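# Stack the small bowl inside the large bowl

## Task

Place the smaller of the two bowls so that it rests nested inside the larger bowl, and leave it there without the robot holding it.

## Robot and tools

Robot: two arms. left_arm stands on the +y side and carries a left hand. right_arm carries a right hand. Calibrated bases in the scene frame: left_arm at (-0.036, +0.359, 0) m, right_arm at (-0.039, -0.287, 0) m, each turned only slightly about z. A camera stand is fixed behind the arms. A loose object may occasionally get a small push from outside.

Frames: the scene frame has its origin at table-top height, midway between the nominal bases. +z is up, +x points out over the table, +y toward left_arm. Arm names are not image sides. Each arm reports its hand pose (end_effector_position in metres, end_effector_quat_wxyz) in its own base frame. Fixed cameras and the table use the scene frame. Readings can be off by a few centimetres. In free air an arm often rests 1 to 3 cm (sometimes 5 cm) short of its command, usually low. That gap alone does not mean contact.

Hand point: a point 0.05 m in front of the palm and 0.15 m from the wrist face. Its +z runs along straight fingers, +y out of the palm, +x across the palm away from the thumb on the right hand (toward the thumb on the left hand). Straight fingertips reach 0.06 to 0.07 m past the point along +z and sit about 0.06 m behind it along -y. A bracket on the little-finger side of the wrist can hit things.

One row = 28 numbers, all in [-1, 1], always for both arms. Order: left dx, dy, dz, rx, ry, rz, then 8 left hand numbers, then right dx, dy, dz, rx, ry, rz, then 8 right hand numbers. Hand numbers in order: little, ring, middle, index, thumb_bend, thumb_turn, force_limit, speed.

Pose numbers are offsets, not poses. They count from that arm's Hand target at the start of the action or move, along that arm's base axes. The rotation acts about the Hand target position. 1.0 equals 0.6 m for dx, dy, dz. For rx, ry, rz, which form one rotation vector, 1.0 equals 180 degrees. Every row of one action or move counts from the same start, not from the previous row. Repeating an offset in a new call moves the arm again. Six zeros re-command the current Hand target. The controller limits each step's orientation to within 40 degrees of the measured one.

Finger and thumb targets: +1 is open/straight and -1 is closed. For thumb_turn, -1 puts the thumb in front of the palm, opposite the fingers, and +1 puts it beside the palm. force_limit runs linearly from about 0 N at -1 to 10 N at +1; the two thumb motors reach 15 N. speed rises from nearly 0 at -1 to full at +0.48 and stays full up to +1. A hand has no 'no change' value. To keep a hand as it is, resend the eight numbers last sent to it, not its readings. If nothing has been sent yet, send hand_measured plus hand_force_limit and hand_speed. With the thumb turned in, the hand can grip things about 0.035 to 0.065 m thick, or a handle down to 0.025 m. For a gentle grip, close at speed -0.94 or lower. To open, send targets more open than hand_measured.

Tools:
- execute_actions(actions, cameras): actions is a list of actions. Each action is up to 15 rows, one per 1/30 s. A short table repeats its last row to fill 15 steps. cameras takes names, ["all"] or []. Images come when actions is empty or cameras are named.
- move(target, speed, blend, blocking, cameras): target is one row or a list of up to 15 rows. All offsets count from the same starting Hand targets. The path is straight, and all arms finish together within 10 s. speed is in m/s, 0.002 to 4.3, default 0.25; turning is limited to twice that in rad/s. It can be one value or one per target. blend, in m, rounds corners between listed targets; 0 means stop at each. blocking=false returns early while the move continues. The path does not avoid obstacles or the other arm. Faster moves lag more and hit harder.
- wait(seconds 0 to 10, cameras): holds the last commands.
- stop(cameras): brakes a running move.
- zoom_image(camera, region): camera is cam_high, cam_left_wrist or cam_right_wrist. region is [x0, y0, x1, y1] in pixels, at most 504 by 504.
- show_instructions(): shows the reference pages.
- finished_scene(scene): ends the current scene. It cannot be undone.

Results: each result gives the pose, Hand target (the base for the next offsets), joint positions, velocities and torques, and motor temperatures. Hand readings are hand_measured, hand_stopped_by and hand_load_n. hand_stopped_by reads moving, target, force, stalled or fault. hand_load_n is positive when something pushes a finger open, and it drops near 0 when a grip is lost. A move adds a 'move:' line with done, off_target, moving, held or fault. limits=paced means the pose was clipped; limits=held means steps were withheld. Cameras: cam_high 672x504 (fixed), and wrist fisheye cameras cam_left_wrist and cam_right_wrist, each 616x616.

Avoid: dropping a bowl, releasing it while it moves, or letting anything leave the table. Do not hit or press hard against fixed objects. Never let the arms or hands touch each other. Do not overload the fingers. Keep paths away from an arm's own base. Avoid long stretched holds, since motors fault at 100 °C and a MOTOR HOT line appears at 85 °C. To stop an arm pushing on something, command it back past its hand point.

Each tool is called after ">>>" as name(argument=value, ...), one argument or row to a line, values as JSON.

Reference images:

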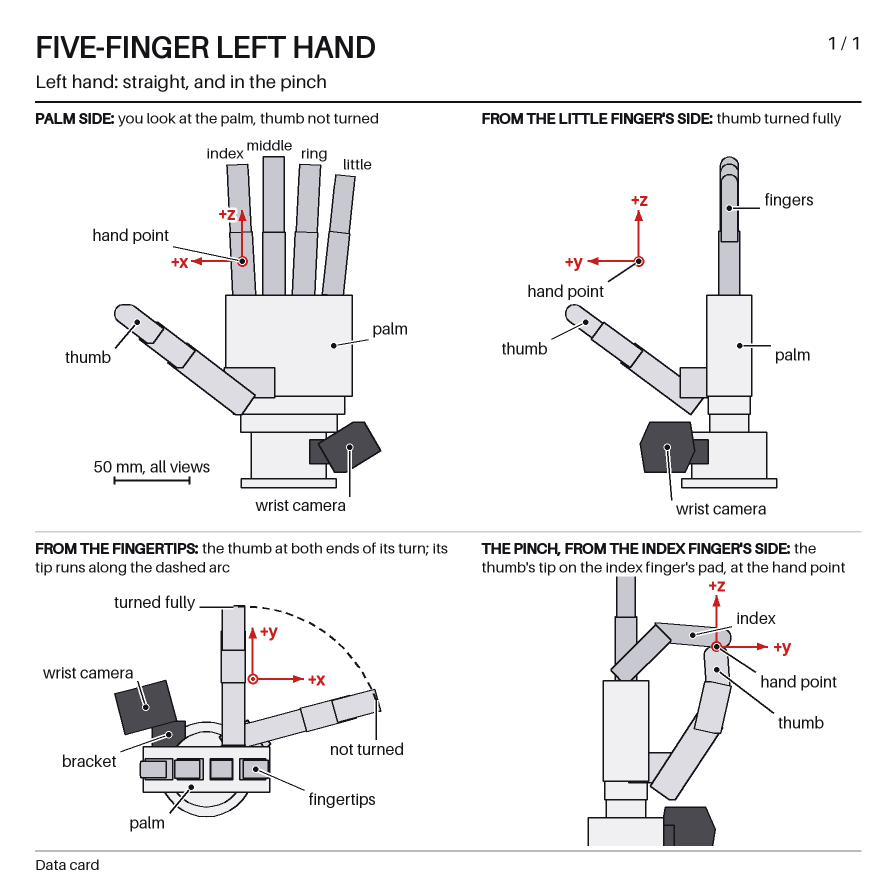

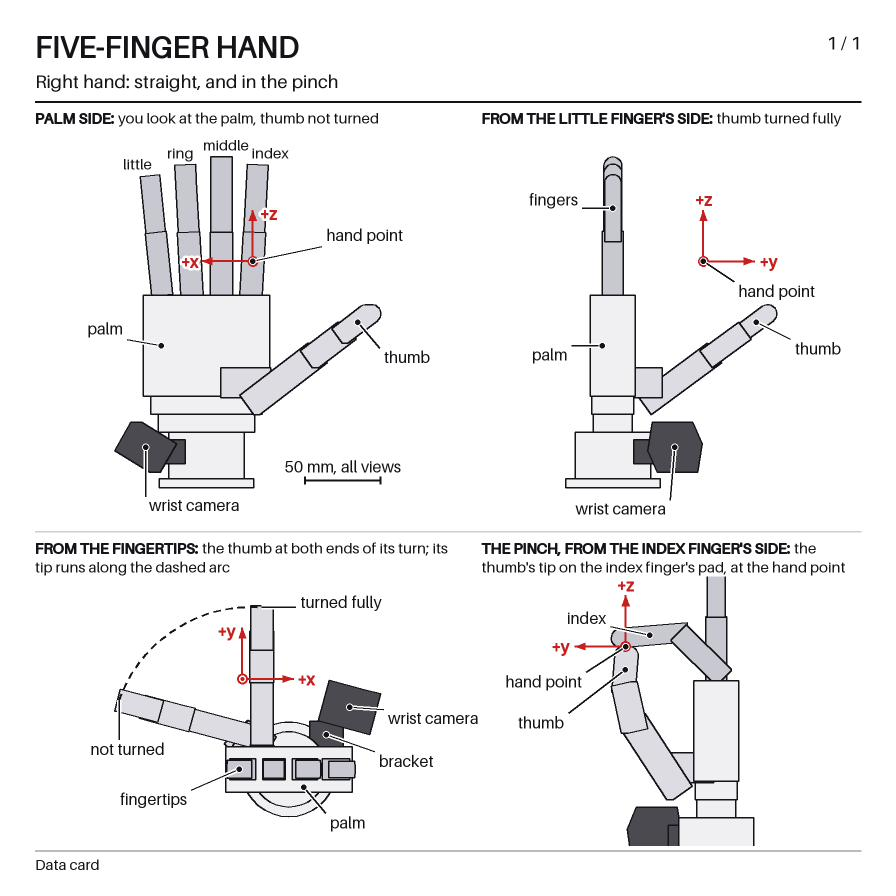

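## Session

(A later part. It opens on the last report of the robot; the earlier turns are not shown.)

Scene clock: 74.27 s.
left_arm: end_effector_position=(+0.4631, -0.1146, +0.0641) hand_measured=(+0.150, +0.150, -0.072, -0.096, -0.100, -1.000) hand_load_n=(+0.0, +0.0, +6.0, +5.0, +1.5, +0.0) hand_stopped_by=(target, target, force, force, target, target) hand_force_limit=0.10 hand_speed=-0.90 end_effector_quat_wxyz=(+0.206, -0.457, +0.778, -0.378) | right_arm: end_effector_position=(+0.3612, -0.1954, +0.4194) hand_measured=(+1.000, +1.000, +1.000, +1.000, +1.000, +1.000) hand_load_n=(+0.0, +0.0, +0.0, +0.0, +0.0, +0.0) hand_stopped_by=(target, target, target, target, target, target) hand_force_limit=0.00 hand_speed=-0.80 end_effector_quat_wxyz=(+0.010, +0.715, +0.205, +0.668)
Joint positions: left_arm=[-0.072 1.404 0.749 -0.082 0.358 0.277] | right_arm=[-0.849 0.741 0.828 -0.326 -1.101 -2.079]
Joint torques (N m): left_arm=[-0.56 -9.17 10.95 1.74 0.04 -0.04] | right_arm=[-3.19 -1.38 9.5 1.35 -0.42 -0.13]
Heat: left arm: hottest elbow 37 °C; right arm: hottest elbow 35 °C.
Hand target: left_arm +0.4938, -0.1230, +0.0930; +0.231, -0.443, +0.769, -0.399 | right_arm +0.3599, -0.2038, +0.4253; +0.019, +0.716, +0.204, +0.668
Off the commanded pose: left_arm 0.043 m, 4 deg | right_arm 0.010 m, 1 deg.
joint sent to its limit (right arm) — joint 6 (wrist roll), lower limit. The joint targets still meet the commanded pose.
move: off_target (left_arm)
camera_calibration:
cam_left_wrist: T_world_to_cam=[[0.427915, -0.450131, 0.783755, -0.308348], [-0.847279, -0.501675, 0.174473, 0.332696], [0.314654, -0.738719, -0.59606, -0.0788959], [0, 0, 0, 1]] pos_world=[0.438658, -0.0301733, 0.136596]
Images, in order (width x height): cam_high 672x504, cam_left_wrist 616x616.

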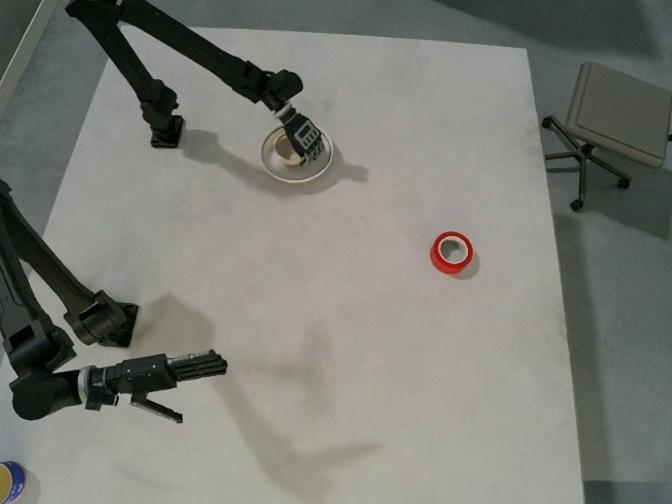

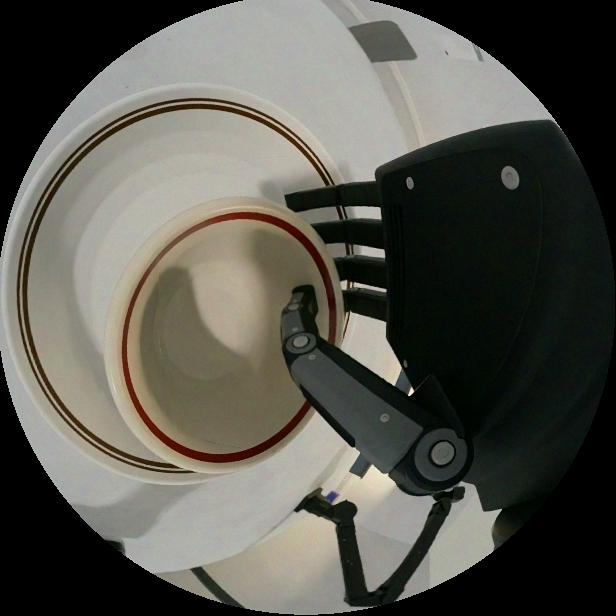

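>>> move(
  target=[0,0,-0.018,0,0,0,0.15,0.15,-0.6,-0.6,-0.1,-1,0.1,-0.9,0,0,0,0,0,0,1,1,1,1,1,1,0,-0.8],
  speed=0.03,
  cameras=["cam_high","cam_left_wrist"],
)

>>> zoom_image(
  camera="cam_high",
  region=[240, 100, 350, 210],
)

Scene clock: 75.77 s.
left_arm: end_effector_position=(+0.4699, -0.1152, +0.0626) hand_measured=(+0.150, +0.150, -0.072, -0.096, -0.100, -1.000) hand_load_n=(+0.0, +0.0, +2.5, +3.5, +0.0, +0.0) hand_stopped_by=(target, target, force, force, target, target) hand_force_limit=0.10 hand_speed=-0.90 end_effector_quat_wxyz=(+0.213, -0.455, +0.775, -0.383) | right_arm: end_effector_position=(+0.3612, -0.1954, +0.4194) hand_measured=(+1.000, +1.000, +1.000, +1.000, +1.000, +1.000) hand_load_n=(+0.0, +0.0, +0.0, +0.0, +0.0, +0.0) hand_stopped_by=(target, target, target, target, target, target) hand_force_limit=0.00 hand_speed=-0.80 end_effector_quat_wxyz=(+0.010, +0.715, +0.205, +0.668)
Joint positions: left_arm=[-0.072 1.419 0.749 -0.046 0.358 0.274] | right_arm=[-0.849 0.741 0.828 -0.326 -1.101 -2.079]
Joint torques (N m): left_arm=[-0.85 -8.53 9.91 1.8 0 0] | right_arm=[-3.25 -1.38 9.5 1.35 -0.42 -0.14]
Heat: left arm: hottest elbow 37 °C; right arm: hottest elbow 35 °C.
Hand target: left_arm +0.4938, -0.1228, +0.0820; +0.231, -0.443, +0.769, -0.399 | right_arm +0.3599, -0.2038, +0.4253; +0.019, +0.716, +0.204, +0.668
Off the commanded pose: left_arm 0.032 m, 3 deg | right_arm 0.010 m, 1 deg.
joint sent to its limit (right arm) — joint 6 (wrist roll), lower limit. The joint targets still meet the commanded pose.
move: off_target (left_arm)
camera_calibration:
cam_left_wrist: T_world_to_cam=[[0.412699, -0.446824, 0.793743, -0.303524], [-0.849815, -0.502542, 0.158955, 0.34048], [0.327865, -0.740135, -0.587116, -0.0893715], [0, 0, 0, 1]] pos_world=[0.443911, -0.0306629, 0.134328]
Images, in order (width x height): cam_high 672x504, cam_left_wrist 616x616.

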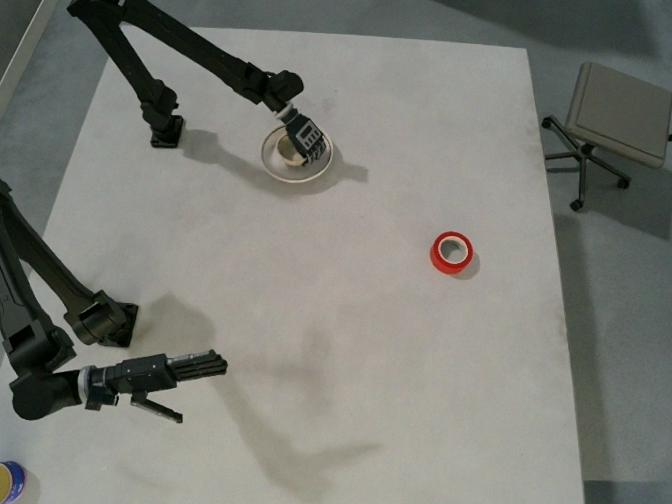

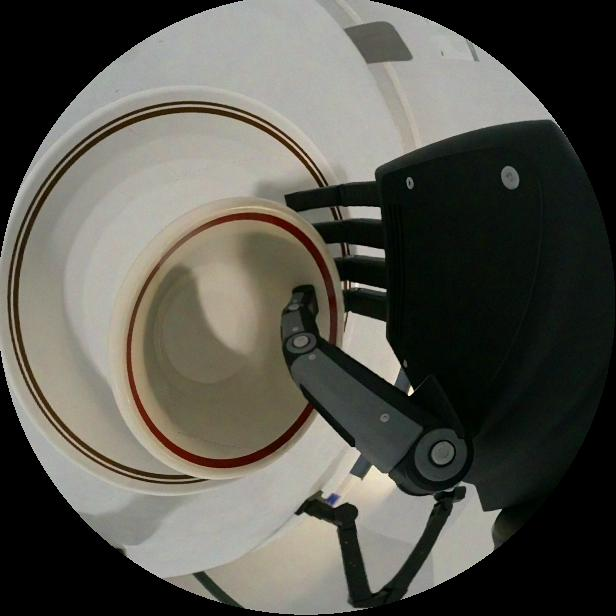

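Scaled by 4.582.

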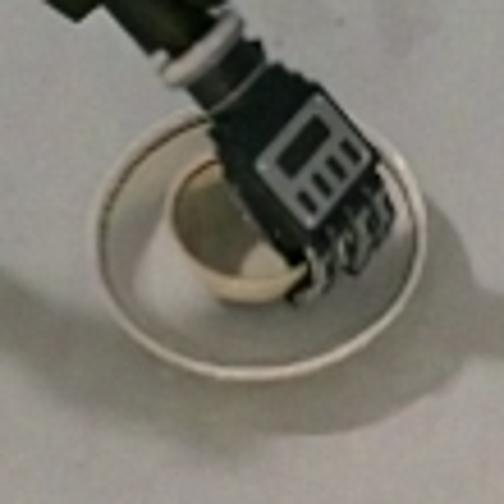

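>>> move(
  target=[0,0,0,0,0,0,0.15,0.15,0.15,0.15,-0.1,-1,0.1,-0.9,0,0,0,0,0,0,1,1,1,1,1,1,0,-0.8],
  speed=0.03,
  cameras=["cam_high","cam_left_wrist"],
)

>>> zoom_image(
  camera="cam_high",
  region=[240, 100, 350, 210],
)

Scene clock: 77.47 s.
left_arm: end_effector_position=(+0.4706, -0.1154, +0.0632) hand_measured=(+0.150, +0.150, +0.150, +0.150, -0.100, -1.000) hand_load_n=(+0.0, +0.0, +0.0, +0.0, +0.0, +0.5) hand_stopped_by=(target, target, target, target, target, target) hand_force_limit=0.10 hand_speed=-0.90 end_effector_quat_wxyz=(+0.214, -0.455, +0.774, -0.385) | right_arm: end_effector_position=(+0.3612, -0.1954, +0.4194) hand_measured=(+1.000, +1.000, +1.000, +1.000, +1.000, +1.000) hand_load_n=(+0.0, +0.0, +0.0, +0.0, +0.0, +0.0) hand_stopped_by=(target, target, target, target, target, target) hand_force_limit=0.00 hand_speed=-0.80 end_effector_quat_wxyz=(+0.010, +0.715, +0.205, +0.668)
Joint positions: left_arm=[-0.072 1.419 0.749 -0.042 0.358 0.272] | right_arm=[-0.849 0.741 0.828 -0.326 -1.101 -2.079]
Joint torques (N m): left_arm=[-0.91 -8.41 9.98 1.76 -0.01 0.04] | right_arm=[-3.14 -1.38 9.5 1.36 -0.42 -0.14]
Heat: left arm: hottest elbow 37 °C; right arm: hottest elbow 35 °C.
Hand target: left_arm +0.4938, -0.1228, +0.0820; +0.231, -0.443, +0.769, -0.399 | right_arm +0.3599, -0.2038, +0.4253; +0.019, +0.716, +0.204, +0.668
Off the commanded pose: left_arm 0.031 m, 3 deg | right_arm 0.010 m, 1 deg.
joint sent to its limit (right arm) — joint 6 (wrist roll), lower limit. The joint targets still meet the commanded pose.
move: off_target (left_arm)
camera_calibration:
cam_left_wrist: T_world_to_cam=[[0.410753, -0.445099, 0.795719, -0.303398], [-0.849712, -0.5033, 0.157095, 0.340884], [0.330563, -0.740659, -0.584938, -0.0908409], [0, 0, 0, 1]] pos_world=[0.444303, -0.0307574, 0.134732]
Images, in order (width x height): cam_high 672x504, cam_left_wrist 616x616.

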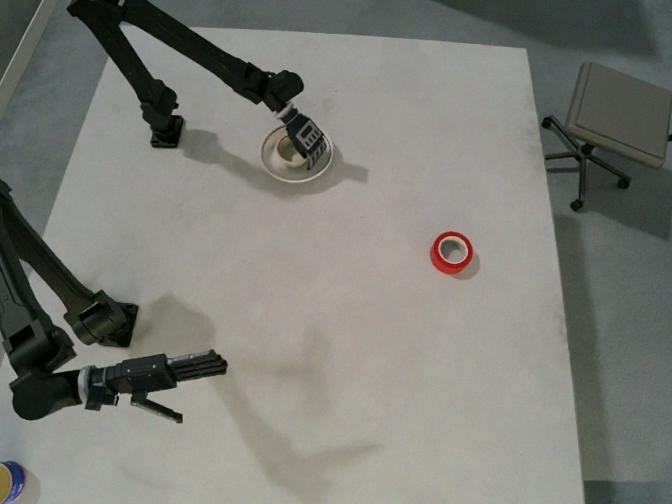

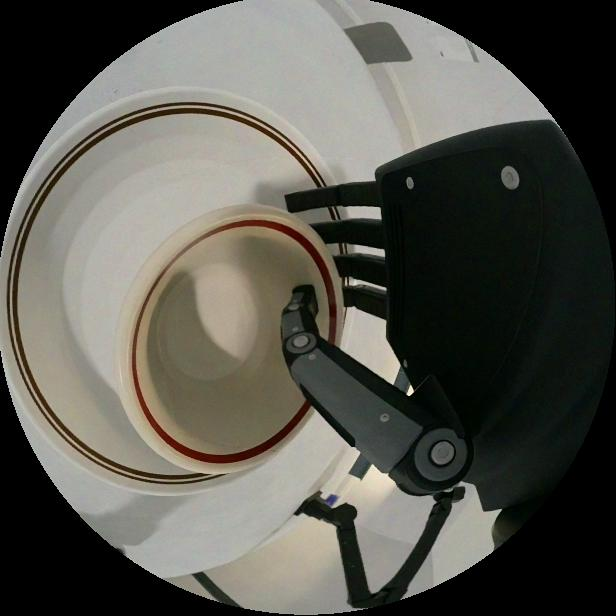

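Scaled by 4.582.

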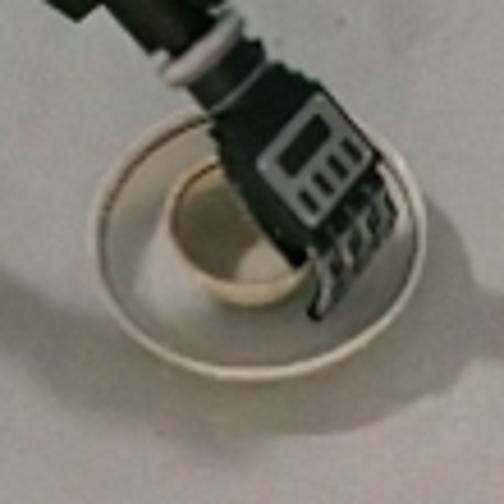

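>>> move(
  target=[0.02,-0.006,0.075,0,0,0,0.15,0.15,0.15,0.15,-0.1,-1,0.1,-0.9,0,0,0,0,0,0,1,1,1,1,1,1,0,-0.8],
  speed=0.08,
  cameras=["cam_high","cam_left_wrist"],
)

>>> zoom_image(
  camera="cam_high",
  region=[240, 100, 350, 210],
)

Scene clock: 79.53 s.
left_arm: end_effector_position=(+0.4896, -0.1196, +0.1042) hand_measured=(+0.150, +0.150, +0.150, +0.150, -0.100, -1.000) hand_load_n=(+0.0, +0.0, +0.0, +0.0, +0.0, +0.0) hand_stopped_by=(target, target, target, target, target, target) hand_force_limit=0.10 hand_speed=-0.90 end_effector_quat_wxyz=(+0.218, -0.452, +0.773, -0.388) | right_arm: end_effector_position=(+0.3612, -0.1954, +0.4194) hand_measured=(+1.000, +1.000, +1.000, +1.000, +1.000, +1.000) hand_load_n=(+0.0, +0.0, +0.0, +0.0, +0.0, +0.0) hand_stopped_by=(target, target, target, target, target, target) hand_force_limit=0.00 hand_speed=-0.80 end_effector_quat_wxyz=(+0.010, +0.715, +0.205, +0.668)
Joint positions: left_arm=[-0.078 1.393 0.847 -0.155 0.355 0.268] | right_arm=[-0.849 0.741 0.828 -0.326 -1.101 -2.079]
Joint torques (N m): left_arm=[-0.62 -9.64 10.33 0.81 -0.05 0.04] | right_arm=[-3.19 -1.44 9.5 1.35 -0.42 -0.13]
Heat: left arm: hottest elbow 37 °C; right arm: hottest elbow 35 °C.
Hand target: left_arm +0.5058, -0.1265, +0.1272; +0.231, -0.443, +0.769, -0.399 | right_arm +0.3599, -0.2038, +0.4253; +0.019, +0.716, +0.204, +0.668
Off the commanded pose: left_arm 0.029 m, 2 deg | right_arm 0.010 m, 1 deg.
joint sent to its limit (right arm) — joint 6 (wrist roll), lower limit. The joint targets still meet the commanded pose.
move: off_target (left_arm)
camera_calibration:
cam_left_wrist: T_world_to_cam=[[0.401767, -0.444713, 0.800509, -0.341714], [-0.852089, -0.501769, 0.148902, 0.350694], [0.335452, -0.741929, -0.580529, -0.079199], [0, 0, 0, 1]] pos_world=[0.462679, -0.0347569, 0.175348]
Images, in order (width x height): cam_high 672x504, cam_left_wrist 616x616.

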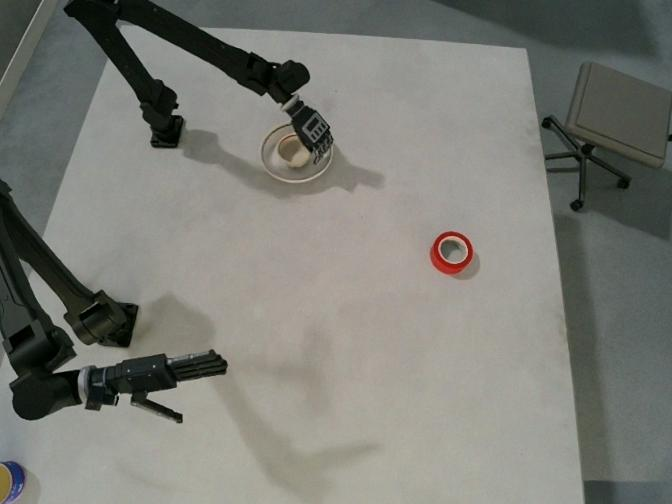

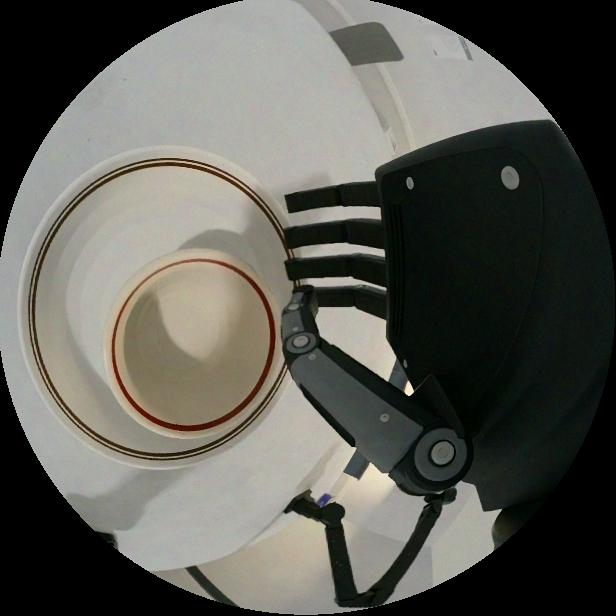

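Scaled by 4.582.

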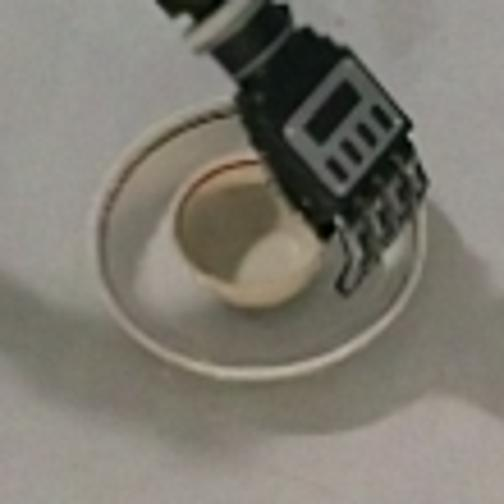

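>>> move(
  target=[0,0,0.15,0,0,0,0.5,0.5,0.5,0.5,-0.1,-1,0.1,-0.5,0,0,0,0,0,0,1,1,1,1,1,1,0,-0.8],
  speed=0.15,
  cameras=["cam_high","cam_left_wrist"],
)

>>> zoom_image(
  camera="cam_high",
  region=[240, 100, 350, 210],
)

Scene clock: 81.17 s.
left_arm: end_effector_position=(+0.4919, -0.1199, +0.1913) hand_measured=(+0.500, +0.500, +0.500, +0.500, -0.100, -1.000) hand_load_n=(+0.0, +0.0, +0.0, +0.0, +0.0, +0.0) hand_stopped_by=(target, target, target, target, target, target) hand_force_limit=0.10 hand_speed=-0.50 end_effector_quat_wxyz=(+0.217, -0.453, +0.773, -0.387) | right_arm: end_effector_position=(+0.3612, -0.1954, +0.4194) hand_measured=(+1.000, +1.000, +1.000, +1.000, +1.000, +1.000) hand_load_n=(+0.0, +0.0, +0.0, +0.0, +0.0, +0.0) hand_stopped_by=(target, target, target, target, target, target) hand_force_limit=0.00 hand_speed=-0.80 end_effector_quat_wxyz=(+0.010, +0.715, +0.205, +0.668)
Joint positions: left_arm=[-0.078 1.297 1.007 -0.413 0.355 0.267] | right_arm=[-0.849 0.741 0.828 -0.326 -1.101 -2.079]
Joint torques (N m): left_arm=[-0.91 -8.94 11.63 0.84 -0.06 0.03] | right_arm=[-3.25 -1.38 9.51 1.35 -0.42 -0.13]
Heat: left arm: hottest elbow 37 °C; right arm: hottest elbow 35 °C.
Hand target: left_arm +0.5058, -0.1265, +0.2172; +0.231, -0.443, +0.769, -0.399 | right_arm +0.3599, -0.2038, +0.4253; +0.019, +0.716, +0.204, +0.668
Off the commanded pose: left_arm 0.030 m, 2 deg | right_arm 0.010 m, 1 deg.
joint sent to its limit (right arm) — joint 6 (wrist roll), lower limit. The joint targets still meet the commanded pose.
move: off_target (left_arm)
camera_calibration:
cam_left_wrist: T_world_to_cam=[[0.403887, -0.443593, 0.800063, -0.413322], [-0.851305, -0.502415, 0.151192, 0.338552], [0.334896, -0.742162, -0.580551, -0.029374], [0, 0, 0, 1]] pos_world=[0.464984, -0.0350532, 0.262444]
Images, in order (width x height): cam_high 672x504, cam_left_wrist 616x616.

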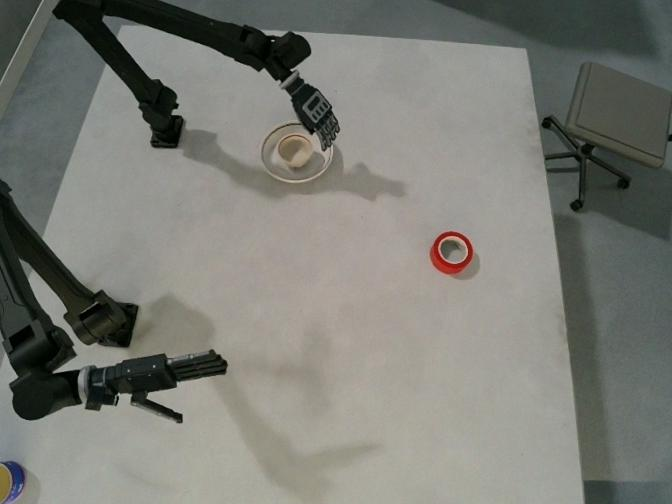

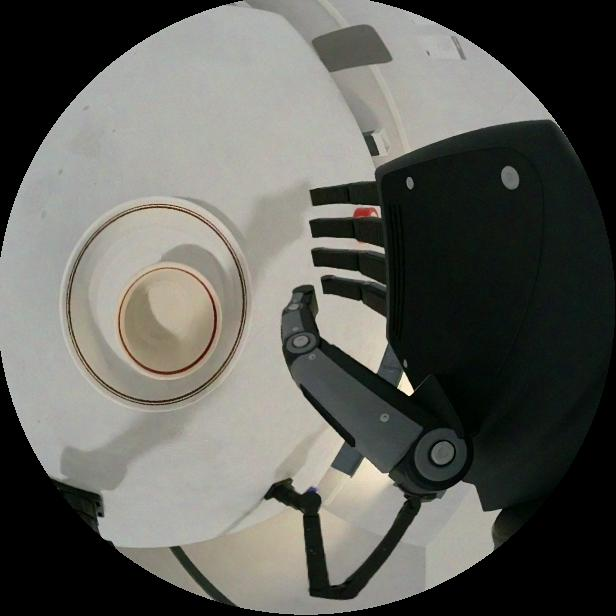

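Scaled by 4.582.

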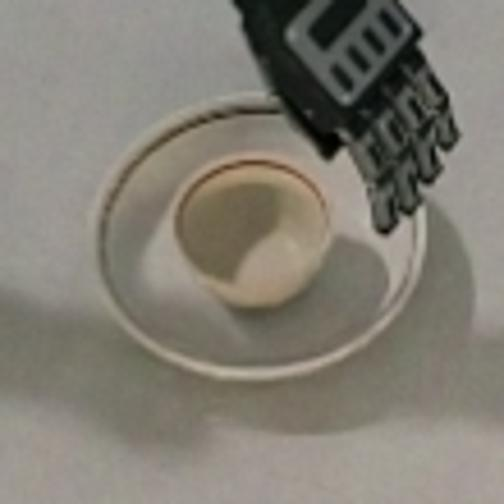

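Nested and centred. Finishing scene 1.

>>> finished_scene(
  scene=1,
)

The scene is finished: the task was done.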